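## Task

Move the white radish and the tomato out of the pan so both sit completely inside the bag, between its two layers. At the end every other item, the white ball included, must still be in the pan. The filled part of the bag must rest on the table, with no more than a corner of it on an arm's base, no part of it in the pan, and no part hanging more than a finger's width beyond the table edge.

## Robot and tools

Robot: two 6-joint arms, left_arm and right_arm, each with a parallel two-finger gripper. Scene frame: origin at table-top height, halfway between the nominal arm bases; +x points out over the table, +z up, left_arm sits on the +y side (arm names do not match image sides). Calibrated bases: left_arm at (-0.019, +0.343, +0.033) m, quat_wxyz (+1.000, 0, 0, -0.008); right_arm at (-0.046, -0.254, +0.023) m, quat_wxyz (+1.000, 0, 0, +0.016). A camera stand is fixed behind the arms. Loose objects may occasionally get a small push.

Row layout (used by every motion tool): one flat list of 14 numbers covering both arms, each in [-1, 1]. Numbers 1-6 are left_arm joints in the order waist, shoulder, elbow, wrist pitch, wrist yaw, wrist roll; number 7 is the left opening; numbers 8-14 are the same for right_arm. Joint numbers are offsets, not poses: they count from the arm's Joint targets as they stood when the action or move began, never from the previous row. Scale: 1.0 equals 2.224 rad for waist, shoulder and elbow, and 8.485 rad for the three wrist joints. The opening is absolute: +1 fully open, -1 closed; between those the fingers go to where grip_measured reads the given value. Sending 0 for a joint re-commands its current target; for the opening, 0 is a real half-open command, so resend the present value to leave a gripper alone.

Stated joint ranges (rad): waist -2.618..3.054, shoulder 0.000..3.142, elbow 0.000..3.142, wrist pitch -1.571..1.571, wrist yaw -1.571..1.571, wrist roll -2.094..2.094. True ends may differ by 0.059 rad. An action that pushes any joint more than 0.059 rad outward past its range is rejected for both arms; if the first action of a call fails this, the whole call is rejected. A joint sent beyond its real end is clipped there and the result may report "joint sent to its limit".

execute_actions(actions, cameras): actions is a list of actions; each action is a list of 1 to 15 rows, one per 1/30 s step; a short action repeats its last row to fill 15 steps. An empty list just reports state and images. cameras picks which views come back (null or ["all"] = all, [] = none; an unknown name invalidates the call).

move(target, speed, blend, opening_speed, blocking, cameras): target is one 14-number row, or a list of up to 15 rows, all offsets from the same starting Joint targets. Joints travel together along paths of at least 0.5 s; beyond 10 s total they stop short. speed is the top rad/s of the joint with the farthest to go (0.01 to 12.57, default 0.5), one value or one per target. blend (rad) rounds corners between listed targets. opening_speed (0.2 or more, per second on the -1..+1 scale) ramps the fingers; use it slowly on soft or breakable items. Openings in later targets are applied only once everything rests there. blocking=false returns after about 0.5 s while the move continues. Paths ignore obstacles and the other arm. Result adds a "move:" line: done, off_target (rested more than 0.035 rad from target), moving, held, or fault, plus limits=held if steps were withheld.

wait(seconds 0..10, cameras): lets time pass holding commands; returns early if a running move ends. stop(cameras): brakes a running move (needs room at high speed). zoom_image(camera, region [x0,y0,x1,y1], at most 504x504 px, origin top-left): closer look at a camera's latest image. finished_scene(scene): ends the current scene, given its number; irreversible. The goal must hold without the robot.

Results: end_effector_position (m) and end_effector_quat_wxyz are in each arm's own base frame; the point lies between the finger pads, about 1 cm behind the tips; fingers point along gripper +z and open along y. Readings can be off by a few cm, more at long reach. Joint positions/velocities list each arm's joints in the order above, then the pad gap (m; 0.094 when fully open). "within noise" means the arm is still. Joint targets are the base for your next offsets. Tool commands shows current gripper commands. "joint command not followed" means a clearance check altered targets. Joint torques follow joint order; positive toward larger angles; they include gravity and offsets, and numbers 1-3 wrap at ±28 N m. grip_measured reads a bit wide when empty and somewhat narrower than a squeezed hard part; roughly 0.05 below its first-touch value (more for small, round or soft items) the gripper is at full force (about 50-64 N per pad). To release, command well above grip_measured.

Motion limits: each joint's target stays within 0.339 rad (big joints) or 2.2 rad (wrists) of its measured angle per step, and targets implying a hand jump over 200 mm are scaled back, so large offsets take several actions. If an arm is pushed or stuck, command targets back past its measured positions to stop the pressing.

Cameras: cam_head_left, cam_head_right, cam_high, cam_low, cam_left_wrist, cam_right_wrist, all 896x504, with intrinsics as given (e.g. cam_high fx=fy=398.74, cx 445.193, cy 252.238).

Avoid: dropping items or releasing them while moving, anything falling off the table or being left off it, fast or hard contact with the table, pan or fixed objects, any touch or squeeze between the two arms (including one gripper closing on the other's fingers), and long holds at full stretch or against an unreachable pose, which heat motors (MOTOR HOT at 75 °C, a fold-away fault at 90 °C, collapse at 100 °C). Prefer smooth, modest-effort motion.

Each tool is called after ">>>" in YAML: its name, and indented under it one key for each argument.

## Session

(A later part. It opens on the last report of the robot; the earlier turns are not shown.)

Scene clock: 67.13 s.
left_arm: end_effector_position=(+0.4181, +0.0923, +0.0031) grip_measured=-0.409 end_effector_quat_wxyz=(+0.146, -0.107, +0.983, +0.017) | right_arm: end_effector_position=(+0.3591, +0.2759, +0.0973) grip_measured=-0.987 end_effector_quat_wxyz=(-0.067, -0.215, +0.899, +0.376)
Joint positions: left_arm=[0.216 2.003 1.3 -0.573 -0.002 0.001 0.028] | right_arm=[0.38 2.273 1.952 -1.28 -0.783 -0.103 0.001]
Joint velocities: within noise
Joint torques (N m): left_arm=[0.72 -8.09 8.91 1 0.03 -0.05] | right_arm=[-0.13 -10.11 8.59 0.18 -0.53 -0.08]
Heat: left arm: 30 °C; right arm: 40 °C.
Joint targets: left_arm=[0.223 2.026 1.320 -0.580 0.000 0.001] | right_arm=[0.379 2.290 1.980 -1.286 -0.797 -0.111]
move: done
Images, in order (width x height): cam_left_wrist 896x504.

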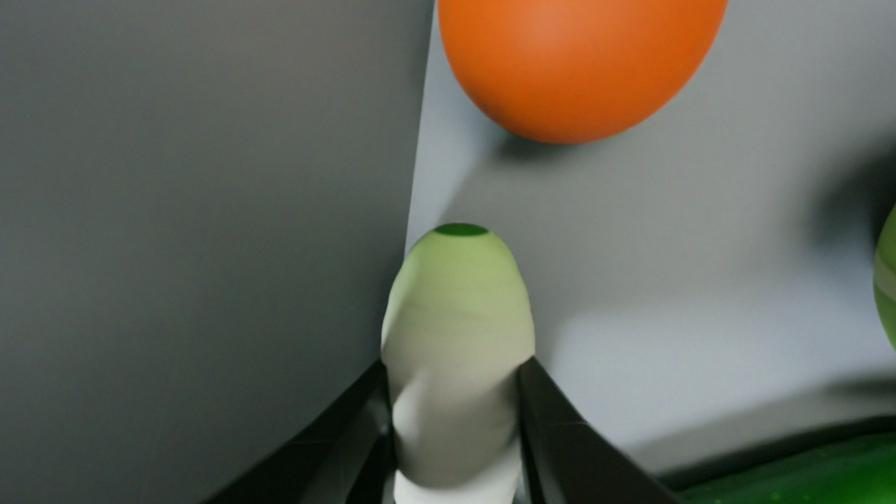

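>>> move:
  target:
    - [0,-0.072,0.1942,-0.068,0,0,-0.5,0,0,0,0,0,0,-1]
    - [-0.415,-0.2093,0.0036,-0.0539,0,0,-0.5,0,0,0,0,0,0,-1]
  speed: [0.5,0.8]
  blend: 0.1

Scene clock: 72.47 s.
left_arm: end_effector_position=(+0.2635, -0.2217, +0.1386) grip_measured=-0.421 end_effector_quat_wxyz=(+0.132, +0.340, +0.930, -0.047) | right_arm: end_effector_position=(+0.3591, +0.2759, +0.0973) grip_measured=-0.987 end_effector_quat_wxyz=(-0.067, -0.215, +0.899, +0.376)
Joint positions: left_arm=[-0.7 1.584 1.341 -1.047 -0.002 0.001 0.027] | right_arm=[0.38 2.273 1.952 -1.28 -0.784 -0.103 0.001]
Joint velocities: within noise
Joint torques (N m): left_arm=[0.21 -8.53 6.34 1.15 0.03 -0.04] | right_arm=[-0.12 -10.13 8.61 0.18 -0.52 -0.08]
Heat: left arm: 31 °C; right arm: 40 °C.
Joint targets: left_arm=[-0.700 1.560 1.329 -1.038 0.000 0.001] | right_arm=[0.379 2.290 1.980 -1.286 -0.797 -0.111]
move: done

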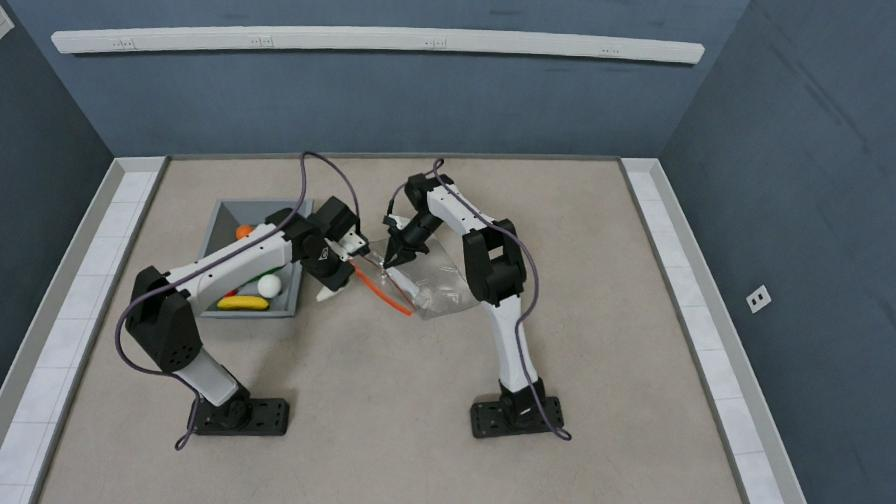

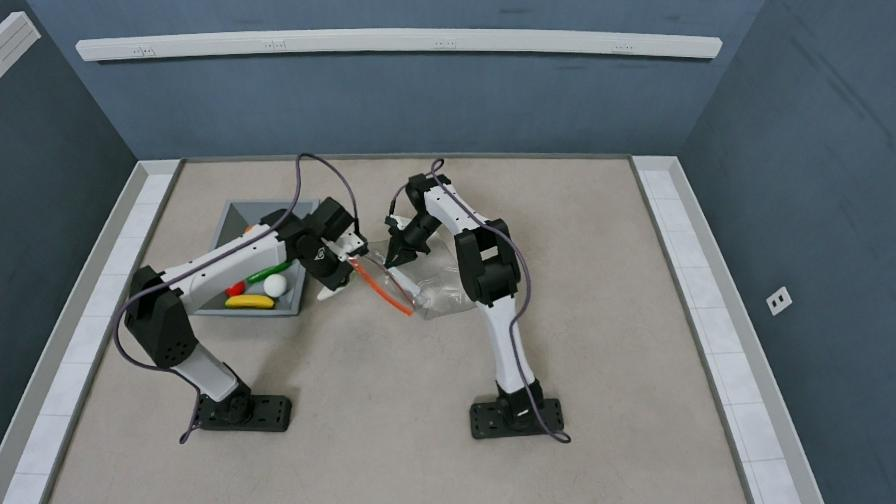

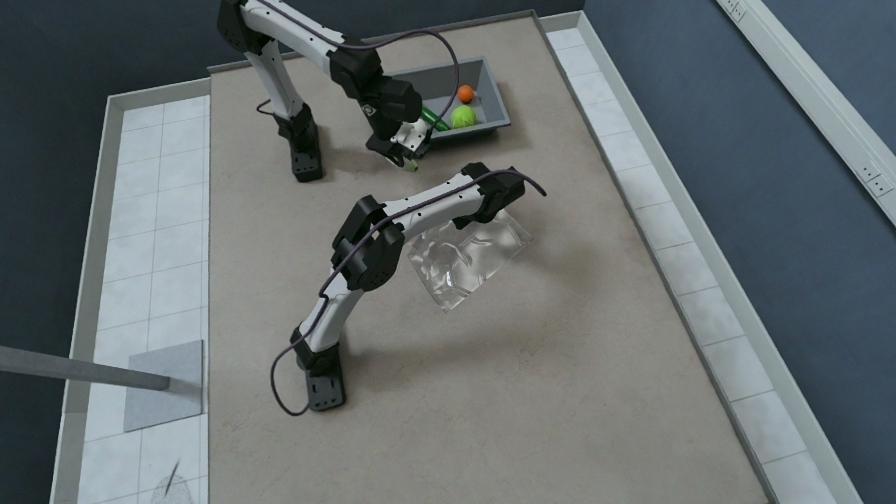

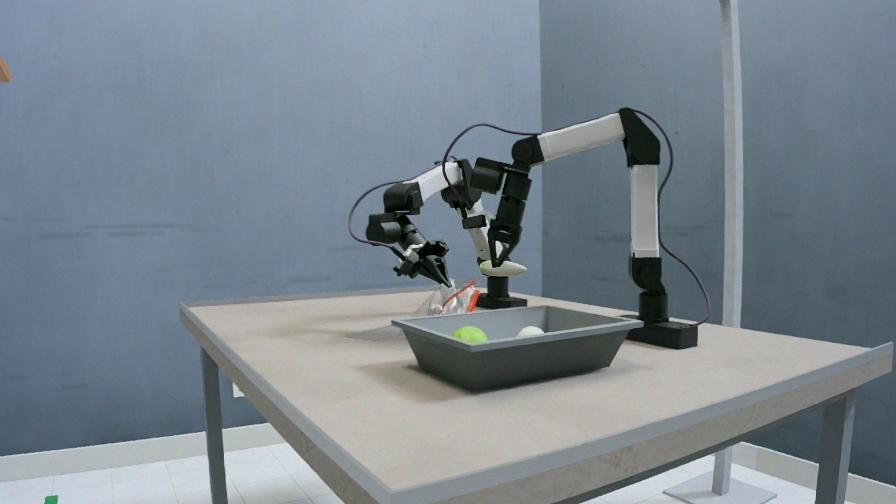

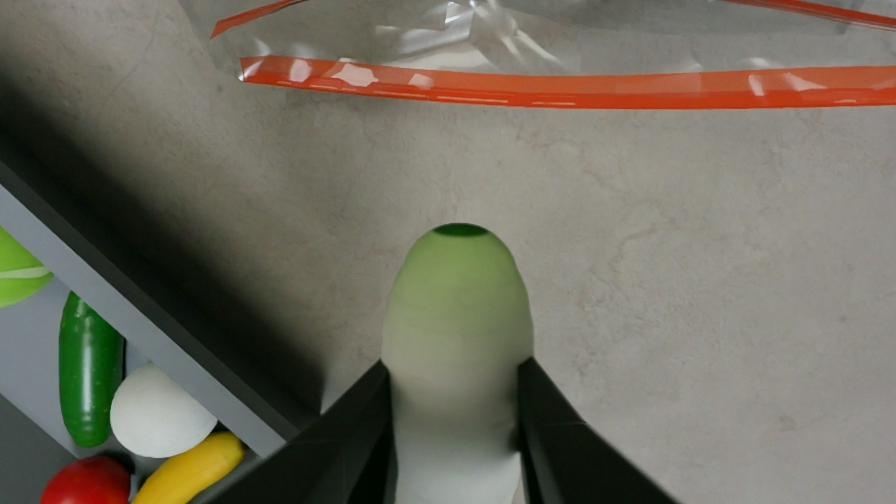

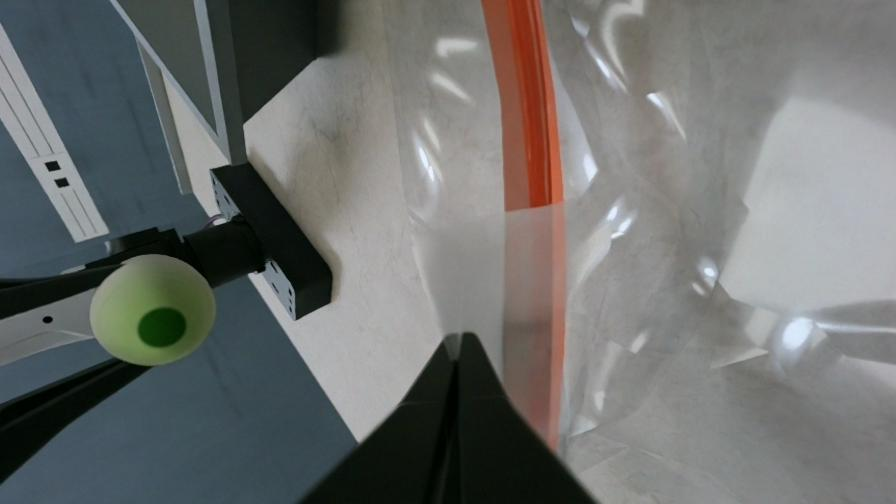

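>>> zoom_image:
  camera: "cam_left_wrist"
  region: [180, 0, 684, 130]

>>> zoom_image:
  camera: "cam_right_wrist"
  region: [340, 0, 740, 480]

>>> zoom_image:
  camera: "cam_low"
  region: [410, 240, 530, 330]

>>> zoom_image:
  camera: "cam_head_left"
  region: [310, 220, 490, 340]

Scaled by 1.000.

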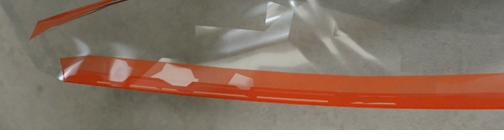

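Scaled by 1.050 from the camera's 896x504 image, which has a finer 1280x720 frame.

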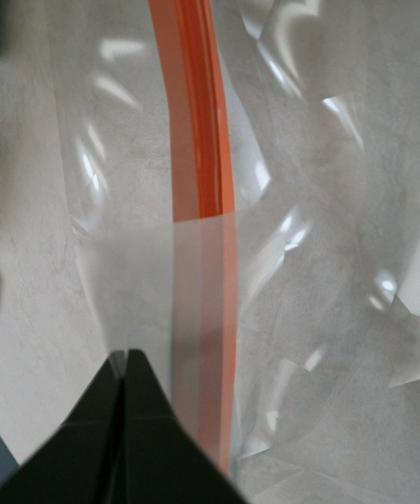

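Scaled by 4.200 from the camera's 896x504 image, which has a finer 1280x720 frame.

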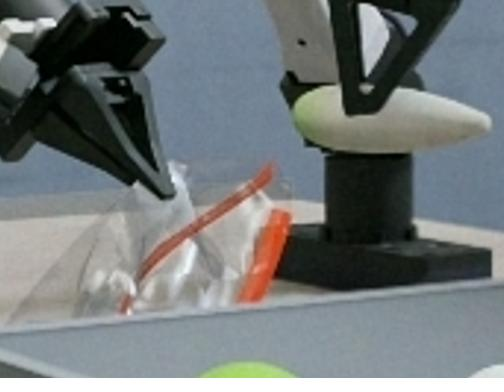

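Scaled by 2.800 from the camera's 896x504 image, which has a finer 1280x720 frame.

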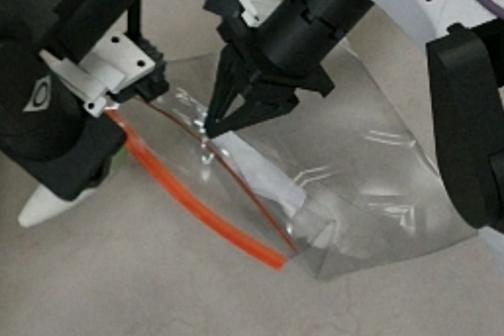

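>>> move:
  target: [0,-0.2433,-0.396,0.1307,0,0,-0.5,0,0,0,0,0,0,-1]
  speed: 0.8
  cameras: ["cam_left_wrist"]

Scene clock: 77.50 s.
left_arm: end_effector_position=(+0.2597, -0.2185, +0.1363) grip_measured=-0.421 end_effector_quat_wxyz=(+0.475, +0.296, +0.811, -0.172) | right_arm: end_effector_position=(+0.3591, +0.2759, +0.0973) grip_measured=-0.987 end_effector_quat_wxyz=(-0.067, -0.215, +0.899, +0.376)
Joint positions: left_arm=[-0.7 1.033 0.459 0.063 -0.002 0.001 0.027] | right_arm=[0.38 2.273 1.952 -1.28 -0.784 -0.103 0.001]
Joint velocities: within noise
Joint torques (N m): left_arm=[0.17 -3.67 7.2 2.36 0.03 -0.05] | right_arm=[-0.09 -10.13 8.58 0.18 -0.53 -0.09]
Heat: left arm: 31 °C; right arm: 40 °C.
Joint targets: left_arm=[-0.700 1.019 0.448 0.071 0.000 0.001] | right_arm=[0.379 2.290 1.980 -1.286 -0.797 -0.111]
move: done
Images, in order (width x height): cam_left_wrist 896x504.

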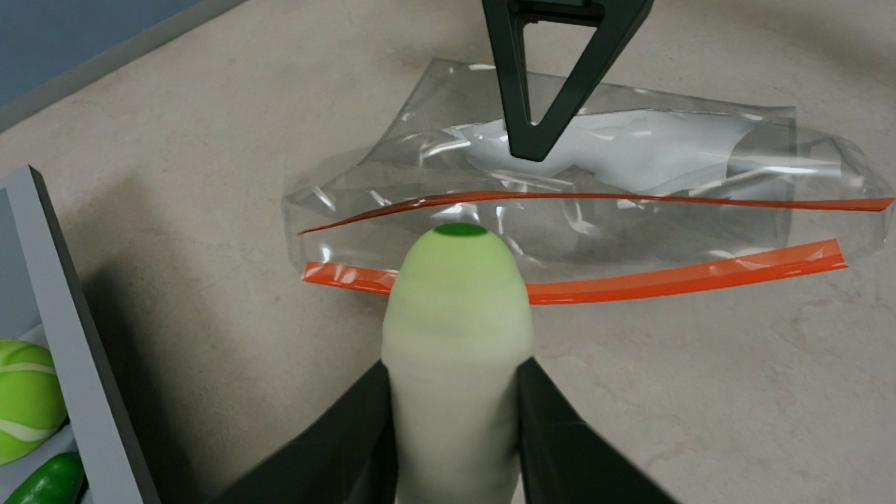

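>>> move:
  target: [0,0,0,0,0,0,-0.5,0,-0.002,0.0492,-0.0134,0,0,-1]
  speed: 0.2
  cameras: ["cam_left_wrist","cam_low","cam_head_left"]

>>> zoom_image:
  camera: "cam_low"
  region: [360, 220, 540, 340]

Scene clock: 79.43 s.
left_arm: end_effector_position=(+0.2598, -0.2185, +0.1364) grip_measured=-0.421 end_effector_quat_wxyz=(+0.475, +0.296, +0.810, -0.173) | right_arm: end_effector_position=(+0.3594, +0.2760, +0.1253) grip_measured=-0.987 end_effector_quat_wxyz=(-0.068, -0.215, +0.899, +0.376)
Joint positions: left_arm=[-0.7 1.033 0.459 0.064 -0.002 0.001 0.027] | right_arm=[0.38 2.273 2.063 -1.393 -0.784 -0.103 0.001]
Joint velocities: within noise
Joint torques (N m): left_arm=[0.21 -3.64 7.2 2.39 0.02 -0.05] | right_arm=[-0.1 -10.51 8.44 0.12 -0.53 -0.08]
Heat: left arm: 31 °C; right arm: 40 °C.
Joint targets: left_arm=[-0.700 1.019 0.448 0.071 0.000 0.001] | right_arm=[0.379 2.285 2.089 -1.400 -0.797 -0.111]
move: done
Images, in order (width x height): cam_head_left 896x504, cam_low 896x504, cam_left_wrist 896x504.

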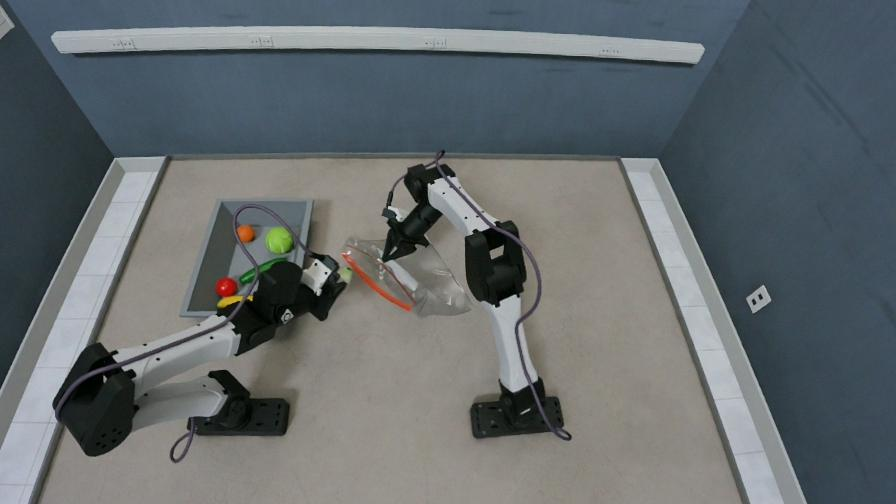

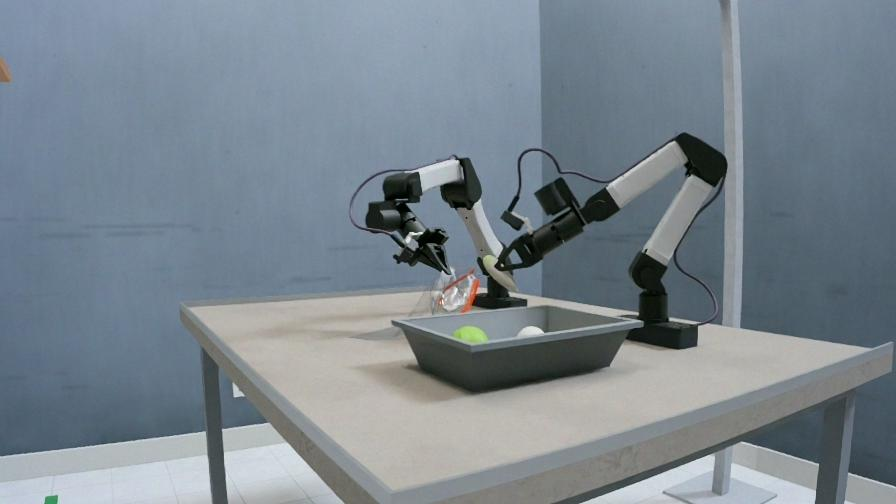

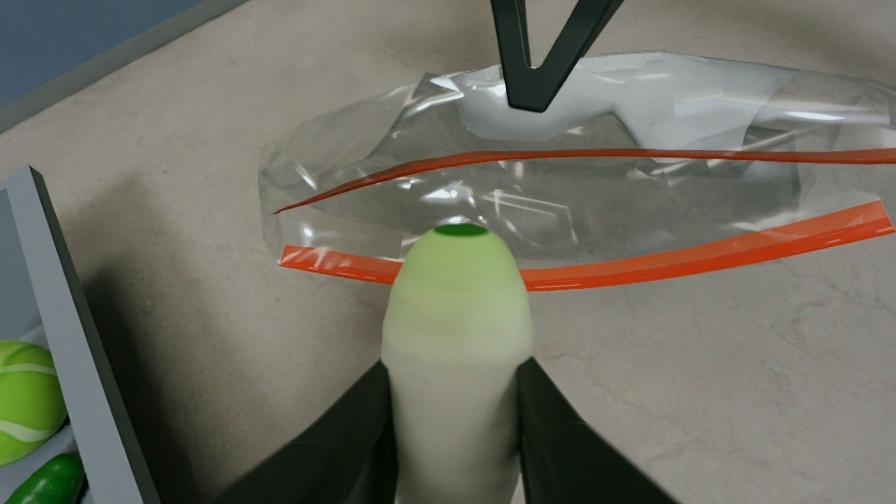

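Scaled by 2.800 from the camera's 896x504 image, which has a finer 1280x720 frame.

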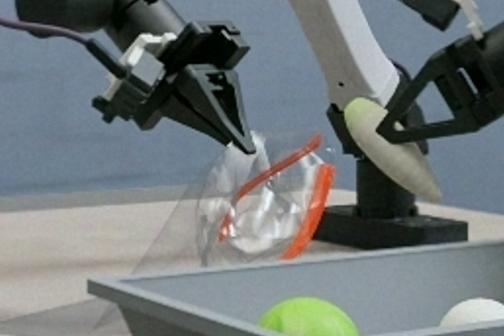

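>>> move:
  target: [-0.036,0.2522,0.0166,0.0388,0,0,-0.5,0,0,0,0,0,0,-1]
  speed: 0.5
  cameras: ["cam_left_wrist","cam_low","cam_right_wrist"]

Scene clock: 82.97 s.
left_arm: end_effector_position=(+0.2659, -0.2592, +0.0242) grip_measured=-0.422 end_effector_quat_wxyz=(+0.387, +0.343, +0.842, -0.156) | right_arm: end_effector_position=(+0.3593, +0.2760, +0.1253) grip_measured=-0.987 end_effector_quat_wxyz=(-0.068, -0.215, +0.899, +0.376)
Joint positions: left_arm=[-0.773 1.568 0.465 0.392 -0.002 0.001 0.027] | right_arm=[0.38 2.273 2.063 -1.394 -0.784 -0.103 0.001]
Joint velocities: within noise
Joint torques (N m): left_arm=[-0.32 -4.44 8.02 2.16 0.02 -0.05] | right_arm=[-0.12 -10.52 8.46 0.17 -0.53 -0.08]
Heat: left arm: 31 °C; right arm: 40 °C.
Joint targets: left_arm=[-0.780 1.580 0.484 0.400 0.000 0.001] | right_arm=[0.379 2.285 2.089 -1.400 -0.797 -0.111]
move: done
Images, in order (width x height): cam_low 896x504, cam_left_wrist 896x504, cam_right_wrist 896x504.

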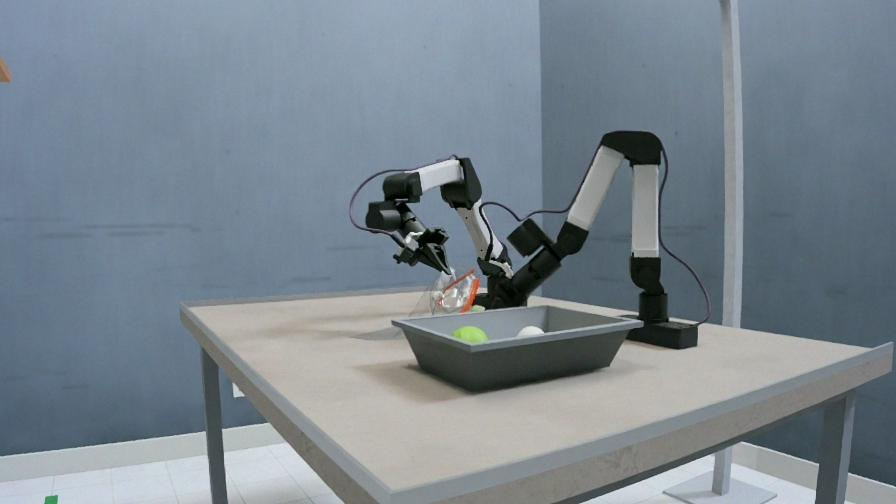

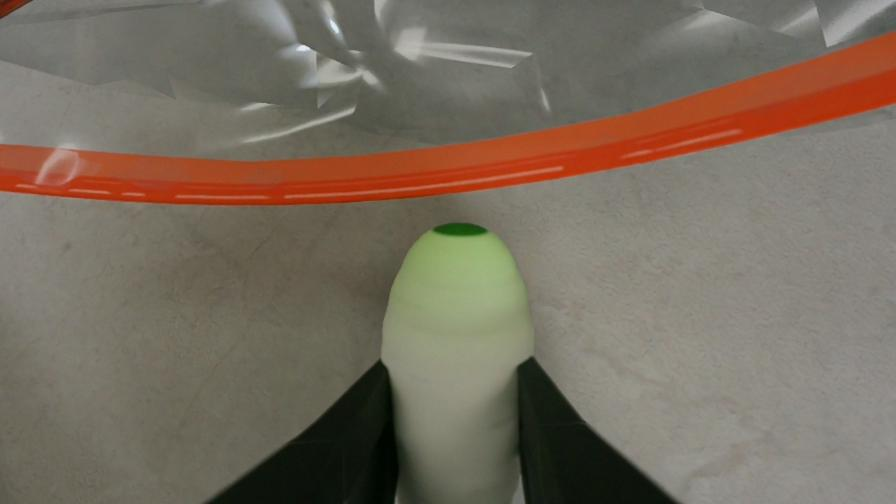

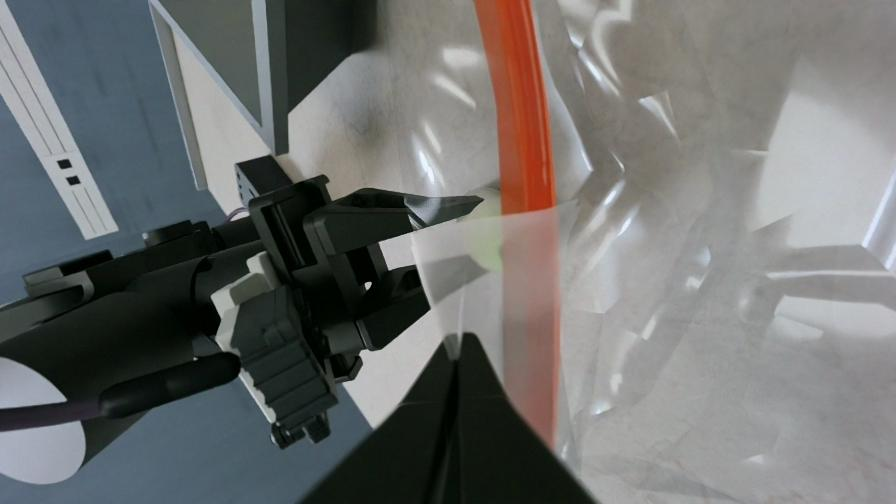

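>>> move:
  target: [0,0.0598,0.0872,-0.0059,0,0,-0.5,0,0,0,0,0,0,-1]
  speed: 0.15
  cameras: ["cam_left_wrist","cam_low","cam_right_wrist"]

Scene clock: 85.37 s.
left_arm: end_effector_position=(+0.3029, -0.2953, +0.0398) grip_measured=-0.422 end_effector_quat_wxyz=(+0.402, +0.340, +0.835, -0.163) | right_arm: end_effector_position=(+0.3593, +0.2760, +0.1253) grip_measured=-0.987 end_effector_quat_wxyz=(-0.068, -0.215, +0.899, +0.376)
Joint positions: left_arm=[-0.773 1.697 0.658 0.364 -0.002 0.001 0.027] | right_arm=[0.38 2.273 2.063 -1.394 -0.784 -0.103 0.001]
Joint velocities: within noise
Joint torques (N m): left_arm=[-0.29 -5.65 8.5 1.98 0.03 -0.05] | right_arm=[-0.1 -10.51 8.44 0.17 -0.53 -0.08]
Heat: left arm: 31 °C; right arm: 40 °C.
Joint targets: left_arm=[-0.780 1.713 0.678 0.350 0.000 0.001] | right_arm=[0.379 2.285 2.089 -1.400 -0.797 -0.111]
move: done
Images, in order (width x height): cam_low 896x504, cam_left_wrist 896x504, cam_right_wrist 896x504.

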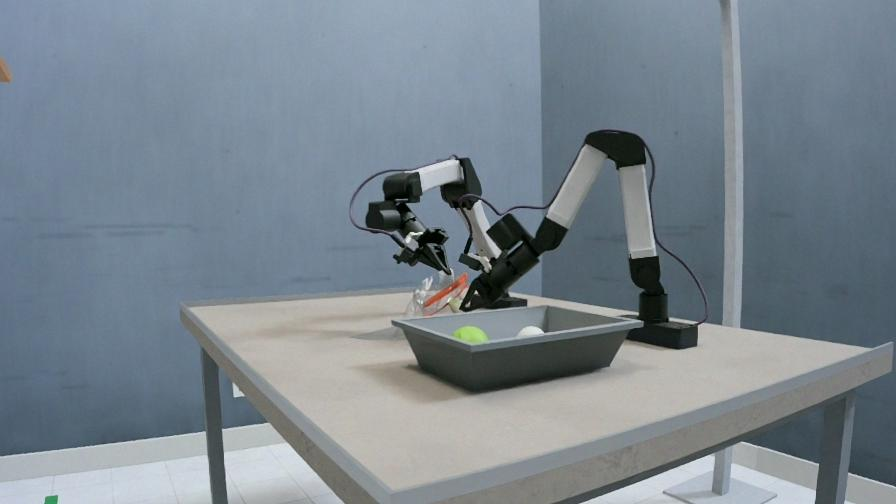

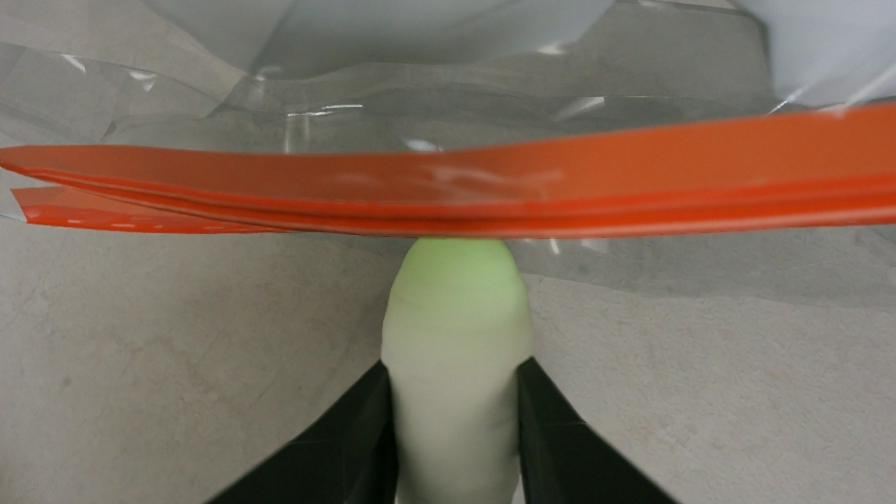

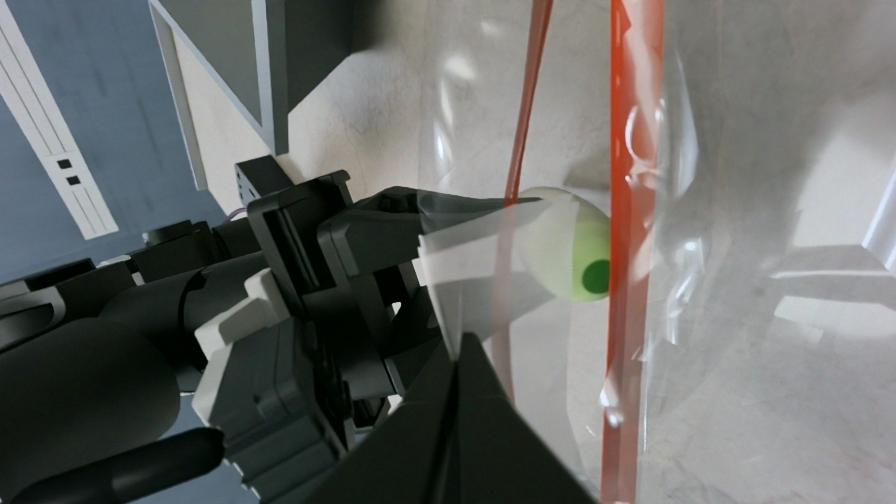

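>>> move:
  target:
    - [0,-0.0598,-0.0872,0.0059,0,0,-0.5,0,0,0,0,0,0,-1]
    - [0,-0.0598,-0.0872,0.0059,0,0,-0.5,0,0.0045,-0.0773,0.0217,0,0,-1]
  speed: 0.25

>>> zoom_image:
  camera: "cam_low"
  region: [360, 220, 540, 340]

Scene clock: 88.63 s.
left_arm: end_effector_position=(+0.2714, -0.2646, +0.0230) grip_measured=-0.422 end_effector_quat_wxyz=(+0.385, +0.343, +0.842, -0.156) | right_arm: end_effector_position=(+0.3622, +0.2772, +0.0863) grip_measured=-0.987 end_effector_quat_wxyz=(-0.060, -0.218, +0.898, +0.378)
Joint positions: left_arm=[-0.773 1.601 0.495 0.393 -0.002 0.001 0.027] | right_arm=[0.38 2.281 1.92 -1.227 -0.784 -0.103 0.001]
Joint velocities: within noise
Joint torques (N m): left_arm=[-0.32 -7.3 5.14 2.17 0.02 -0.05] | right_arm=[-0.05 -10.33 5.7 0.36 -0.51 -0.08]
Heat: left arm: 31 °C; right arm: 40 °C.
Joint targets: left_arm=[-0.780 1.580 0.485 0.400 0.000 0.001] | right_arm=[0.379 2.295 1.917 -1.215 -0.797 -0.111]
move: done

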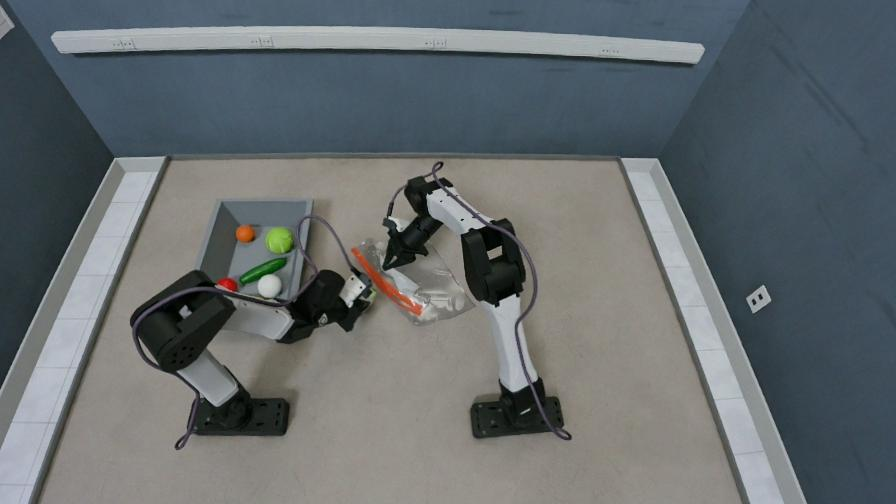

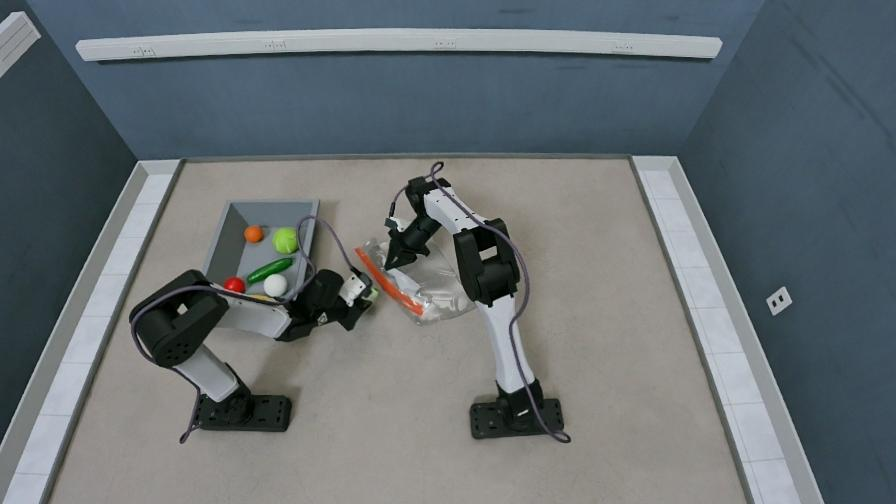

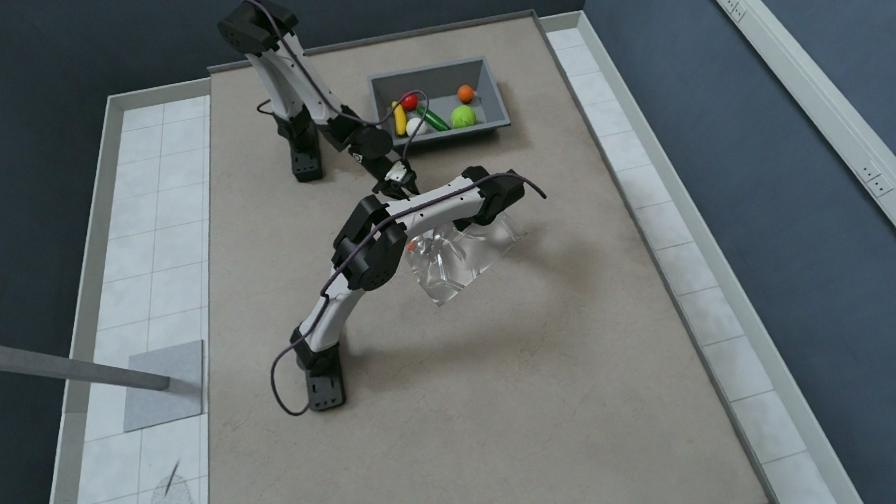

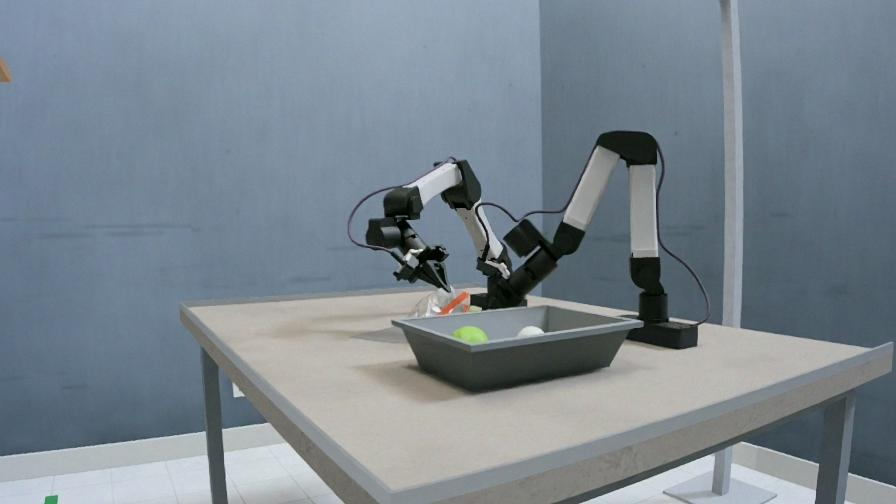

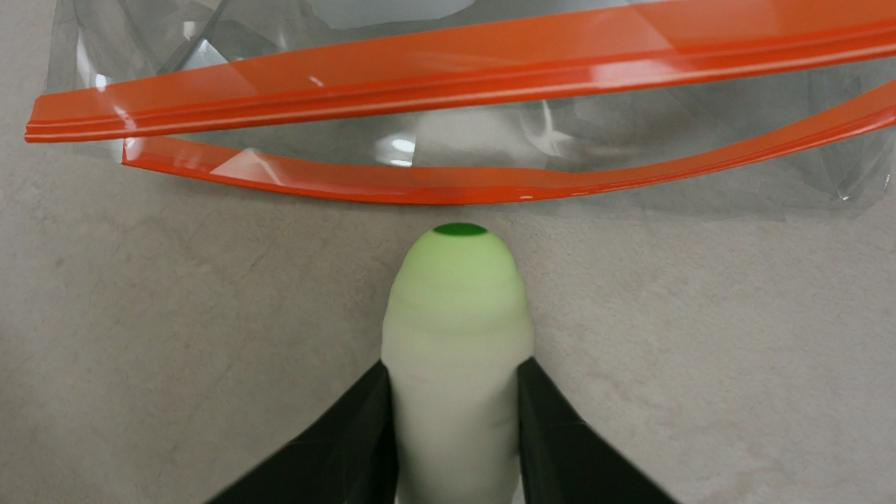

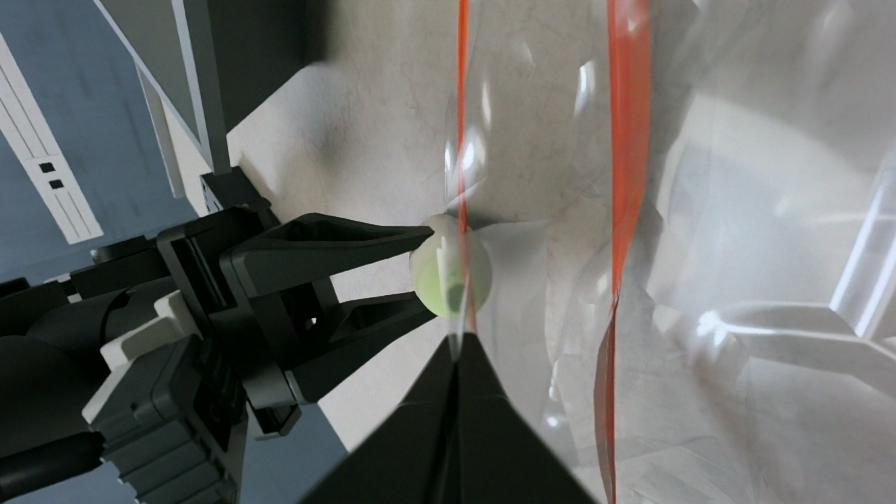

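Scaled by 2.800 from the camera's 896x504 image, which has a finer 1280x720 frame.

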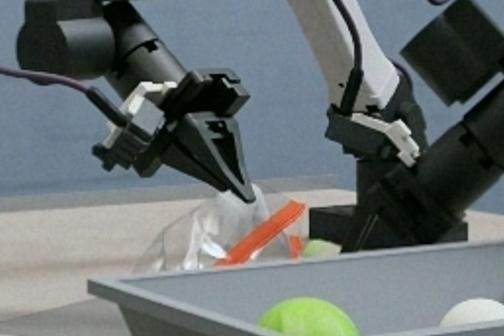

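>>> move:
  target:
    - [0,-0.1259,0.0742,-0.0471,0,0,-0.5,0,0,0,0,0,0,-1]
    - [-0.2608,0.0259,0.3782,-0.16,0,0,-0.5,0,0,0,0,0,0,-1]
    - [-0.2608,0.2014,0.4872,-0.1427,0,0,-0.5,0,0,0,0,0,0,-1]
  speed: 0.8
  blend: 0.1
  cameras: ["cam_left_wrist","cam_head_left","cam_low","cam_right_wrist"]

Scene clock: 93.90 s.
left_arm: end_effector_position=(+0.0952, -0.4379, +0.0553) grip_measured=-0.422 end_effector_quat_wxyz=(+0.109, +0.622, +0.771, -0.087) | right_arm: end_effector_position=(+0.3623, +0.2773, +0.0863) grip_measured=-0.987 end_effector_quat_wxyz=(-0.060, -0.218, +0.898, +0.378)
Joint positions: left_arm=[-1.357 2.018 1.547 -0.82 -0.002 0.001 0.027] | right_arm=[0.38 2.281 1.92 -1.226 -0.784 -0.103 0.001]
Joint velocities: within noise
Joint torques (N m): left_arm=[-0.02 -9.61 9.51 1.14 0.02 -0.05] | right_arm=[-0.06 -10.33 5.72 0.36 -0.52 -0.08]
Heat: left arm: 31 °C; right arm: 41 °C.
Joint targets: left_arm=[-1.360 2.028 1.568 -0.811 0.000 0.001] | right_arm=[0.379 2.295 1.917 -1.216 -0.797 -0.111]
move: done
Images, in order (width x height): cam_head_left 896x504, cam_low 896x504, cam_left_wrist 896x504, cam_right_wrist 896x504.

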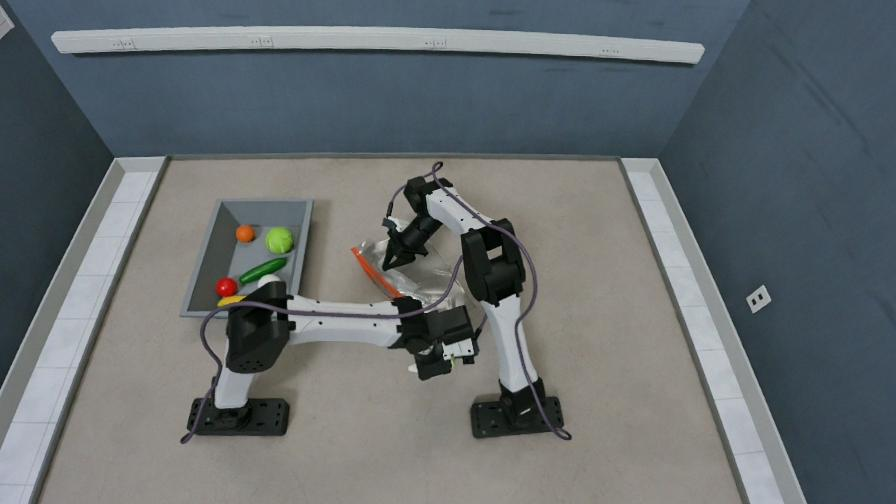

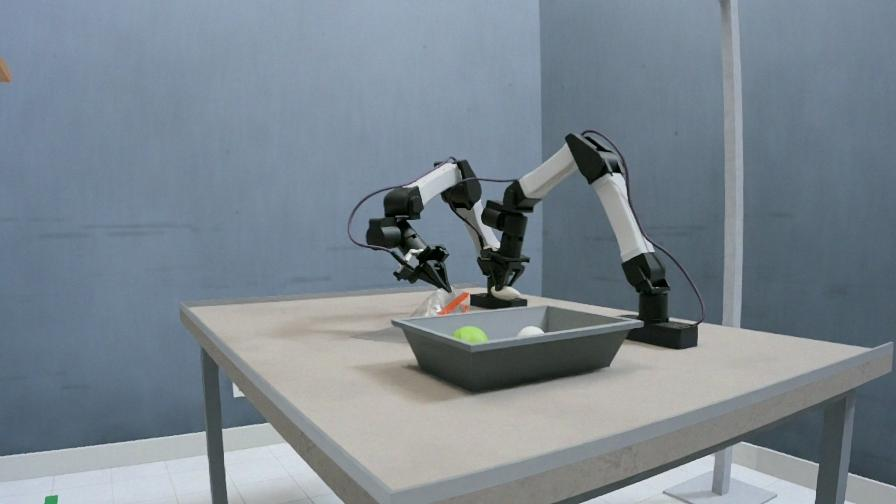

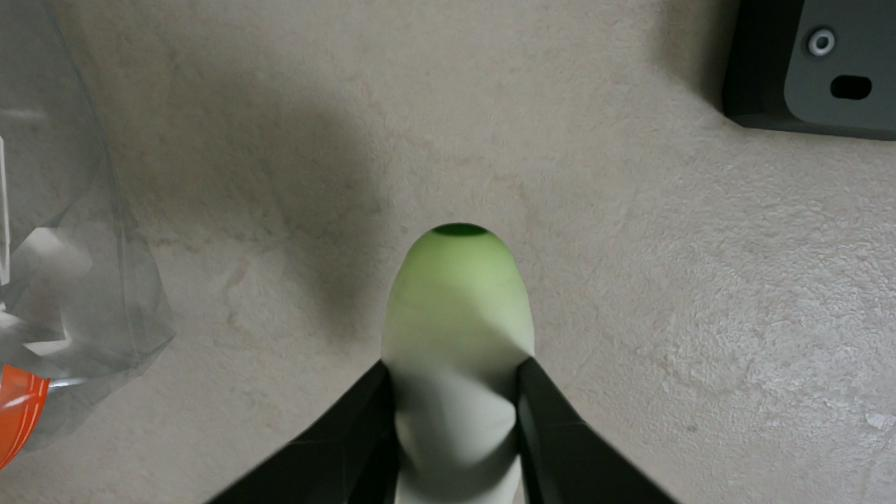

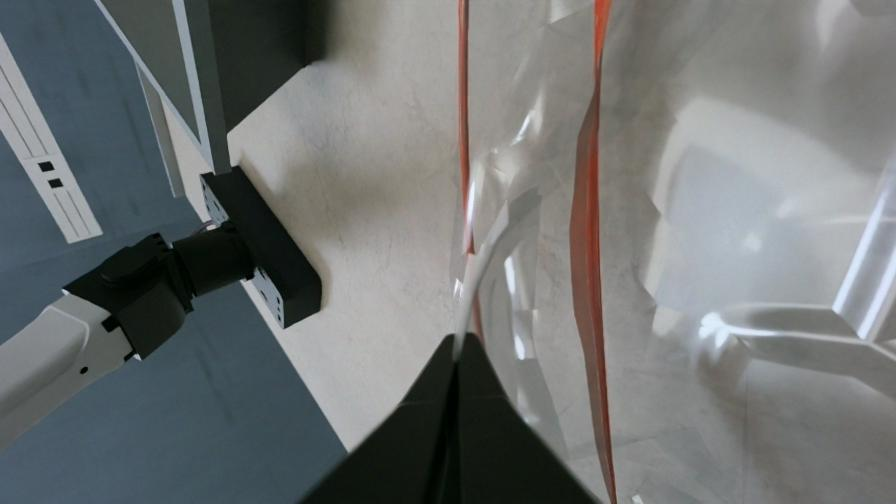

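>>> move:
  target: [0,0.0305,-0.058,0.0235,0,0,-0.5,0,0,0,0,0,0,-1]
  speed: 0.2
  cameras: ["cam_left_wrist","cam_low"]

>>> zoom_image:
  camera: "cam_low"
  region: [440, 240, 560, 330]

Scene clock: 95.80 s.
left_arm: end_effector_position=(+0.0977, -0.4496, +0.0136) grip_measured=-0.422 end_effector_quat_wxyz=(+0.125, +0.620, +0.768, -0.100) | right_arm: end_effector_position=(+0.3623, +0.2773, +0.0863) grip_measured=-0.987 end_effector_quat_wxyz=(-0.060, -0.218, +0.898, +0.378)
Joint positions: left_arm=[-1.357 2.078 1.449 -0.621 -0.002 0.001 0.027] | right_arm=[0.38 2.281 1.92 -1.226 -0.784 -0.103 0.001]
Joint velocities: within noise
Joint torques (N m): left_arm=[-0.01 -9.26 6.16 1.24 0.02 -0.05] | right_arm=[-0.12 -10.32 5.71 0.37 -0.52 -0.08]
Heat: left arm: 31 °C; right arm: 41 °C.
Joint targets: left_arm=[-1.360 2.096 1.439 -0.611 0.000 0.001] | right_arm=[0.379 2.295 1.917 -1.216 -0.797 -0.111]
move: done
Images, in order (width x height): cam_low 896x504, cam_left_wrist 896x504.

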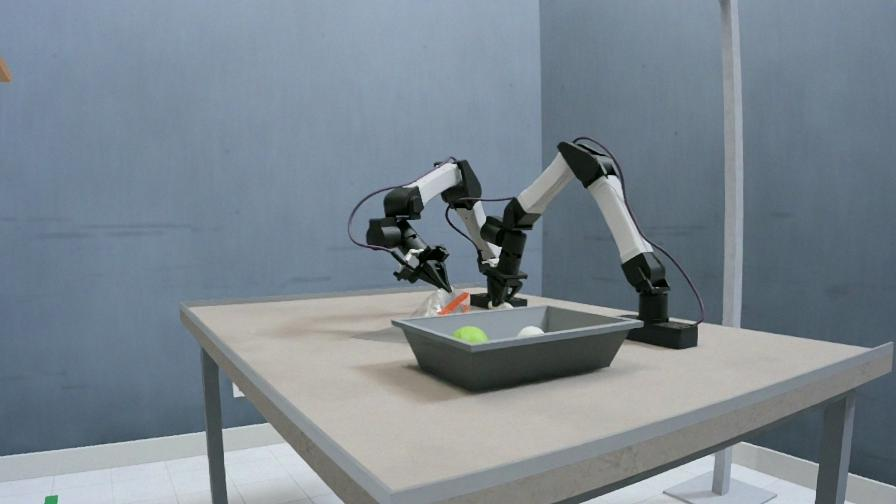

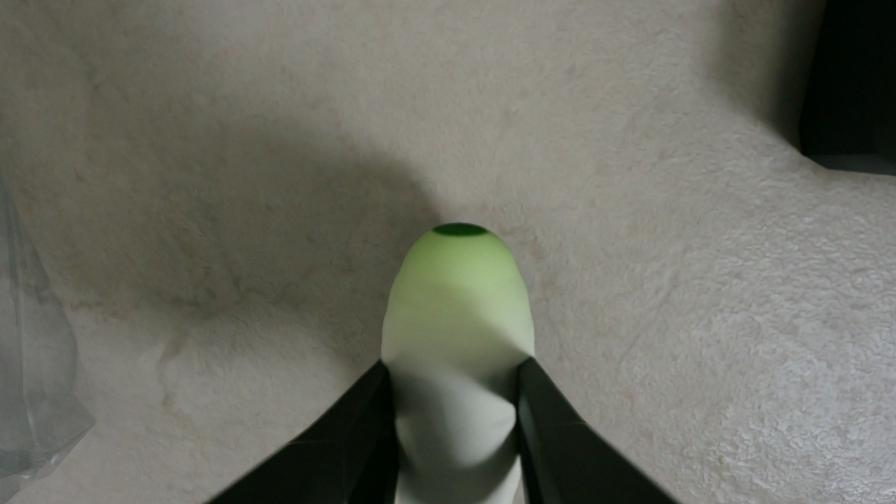

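Scaled by 4.200 from the camera's 896x504 image, which has a finer 1280x720 frame.

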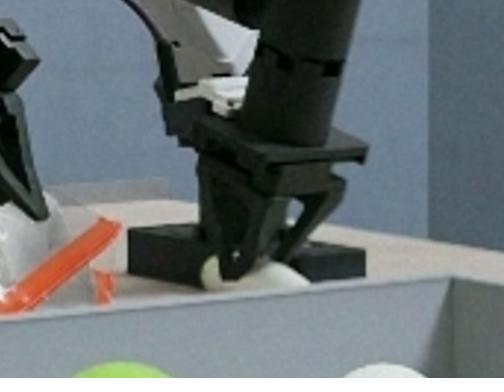

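>>> move:
  target:
    - [0, 0.0045, -0.009, 0.0035, 0, 0, -0.5, 0,0,0,0,0,0,-1]
    - [0, 0.0045, -0.009, 0.0035, 0, 0, 0.1, 0,0,0,0,0,0,-1]
  opening_speed: 1.0
  cameras: ["cam_left_wrist"]

Scene clock: 98.80 s.
left_arm: end_effector_position=(+0.0977, -0.4495, +0.0064) grip_measured=+0.098 end_effector_quat_wxyz=(+0.127, +0.620, +0.768, -0.101) | right_arm: end_effector_position=(+0.3623, +0.2773, +0.0863) grip_measured=-0.987 end_effector_quat_wxyz=(-0.060, -0.218, +0.898, +0.378)
Joint positions: left_arm=[-1.357 2.086 1.43 -0.59 -0.002 0.001 0.052] | right_arm=[0.38 2.281 1.92 -1.226 -0.784 -0.103 0.001]
Joint velocities: within noise
Joint torques (N m): left_arm=[-0.02 -9.16 6.05 1.23 0.02 -0.05] | right_arm=[-0.09 -10.32 5.7 0.36 -0.52 -0.08]
Heat: left arm: 31 °C; right arm: 42 °C.
Joint targets: left_arm=[-1.360 2.106 1.419 -0.581 0.000 0.001] | right_arm=[0.379 2.295 1.917 -1.216 -0.797 -0.111]
move: done
Images, in order (width x height): cam_left_wrist 896x504.

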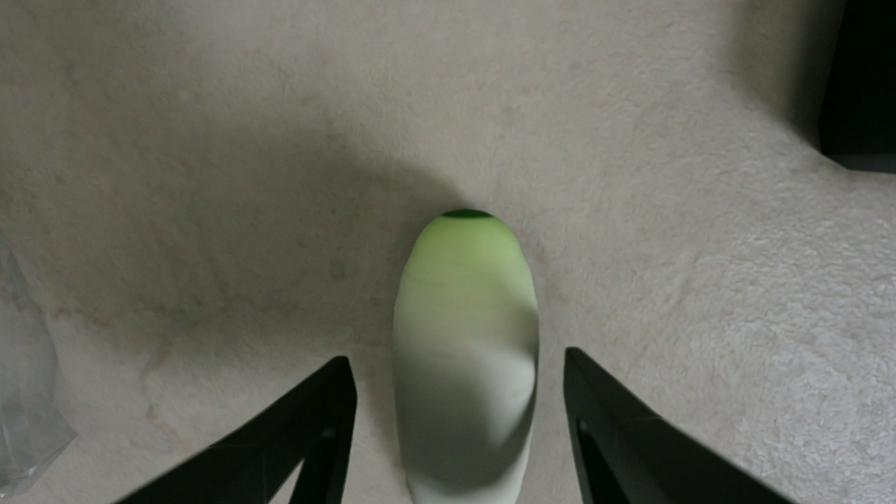

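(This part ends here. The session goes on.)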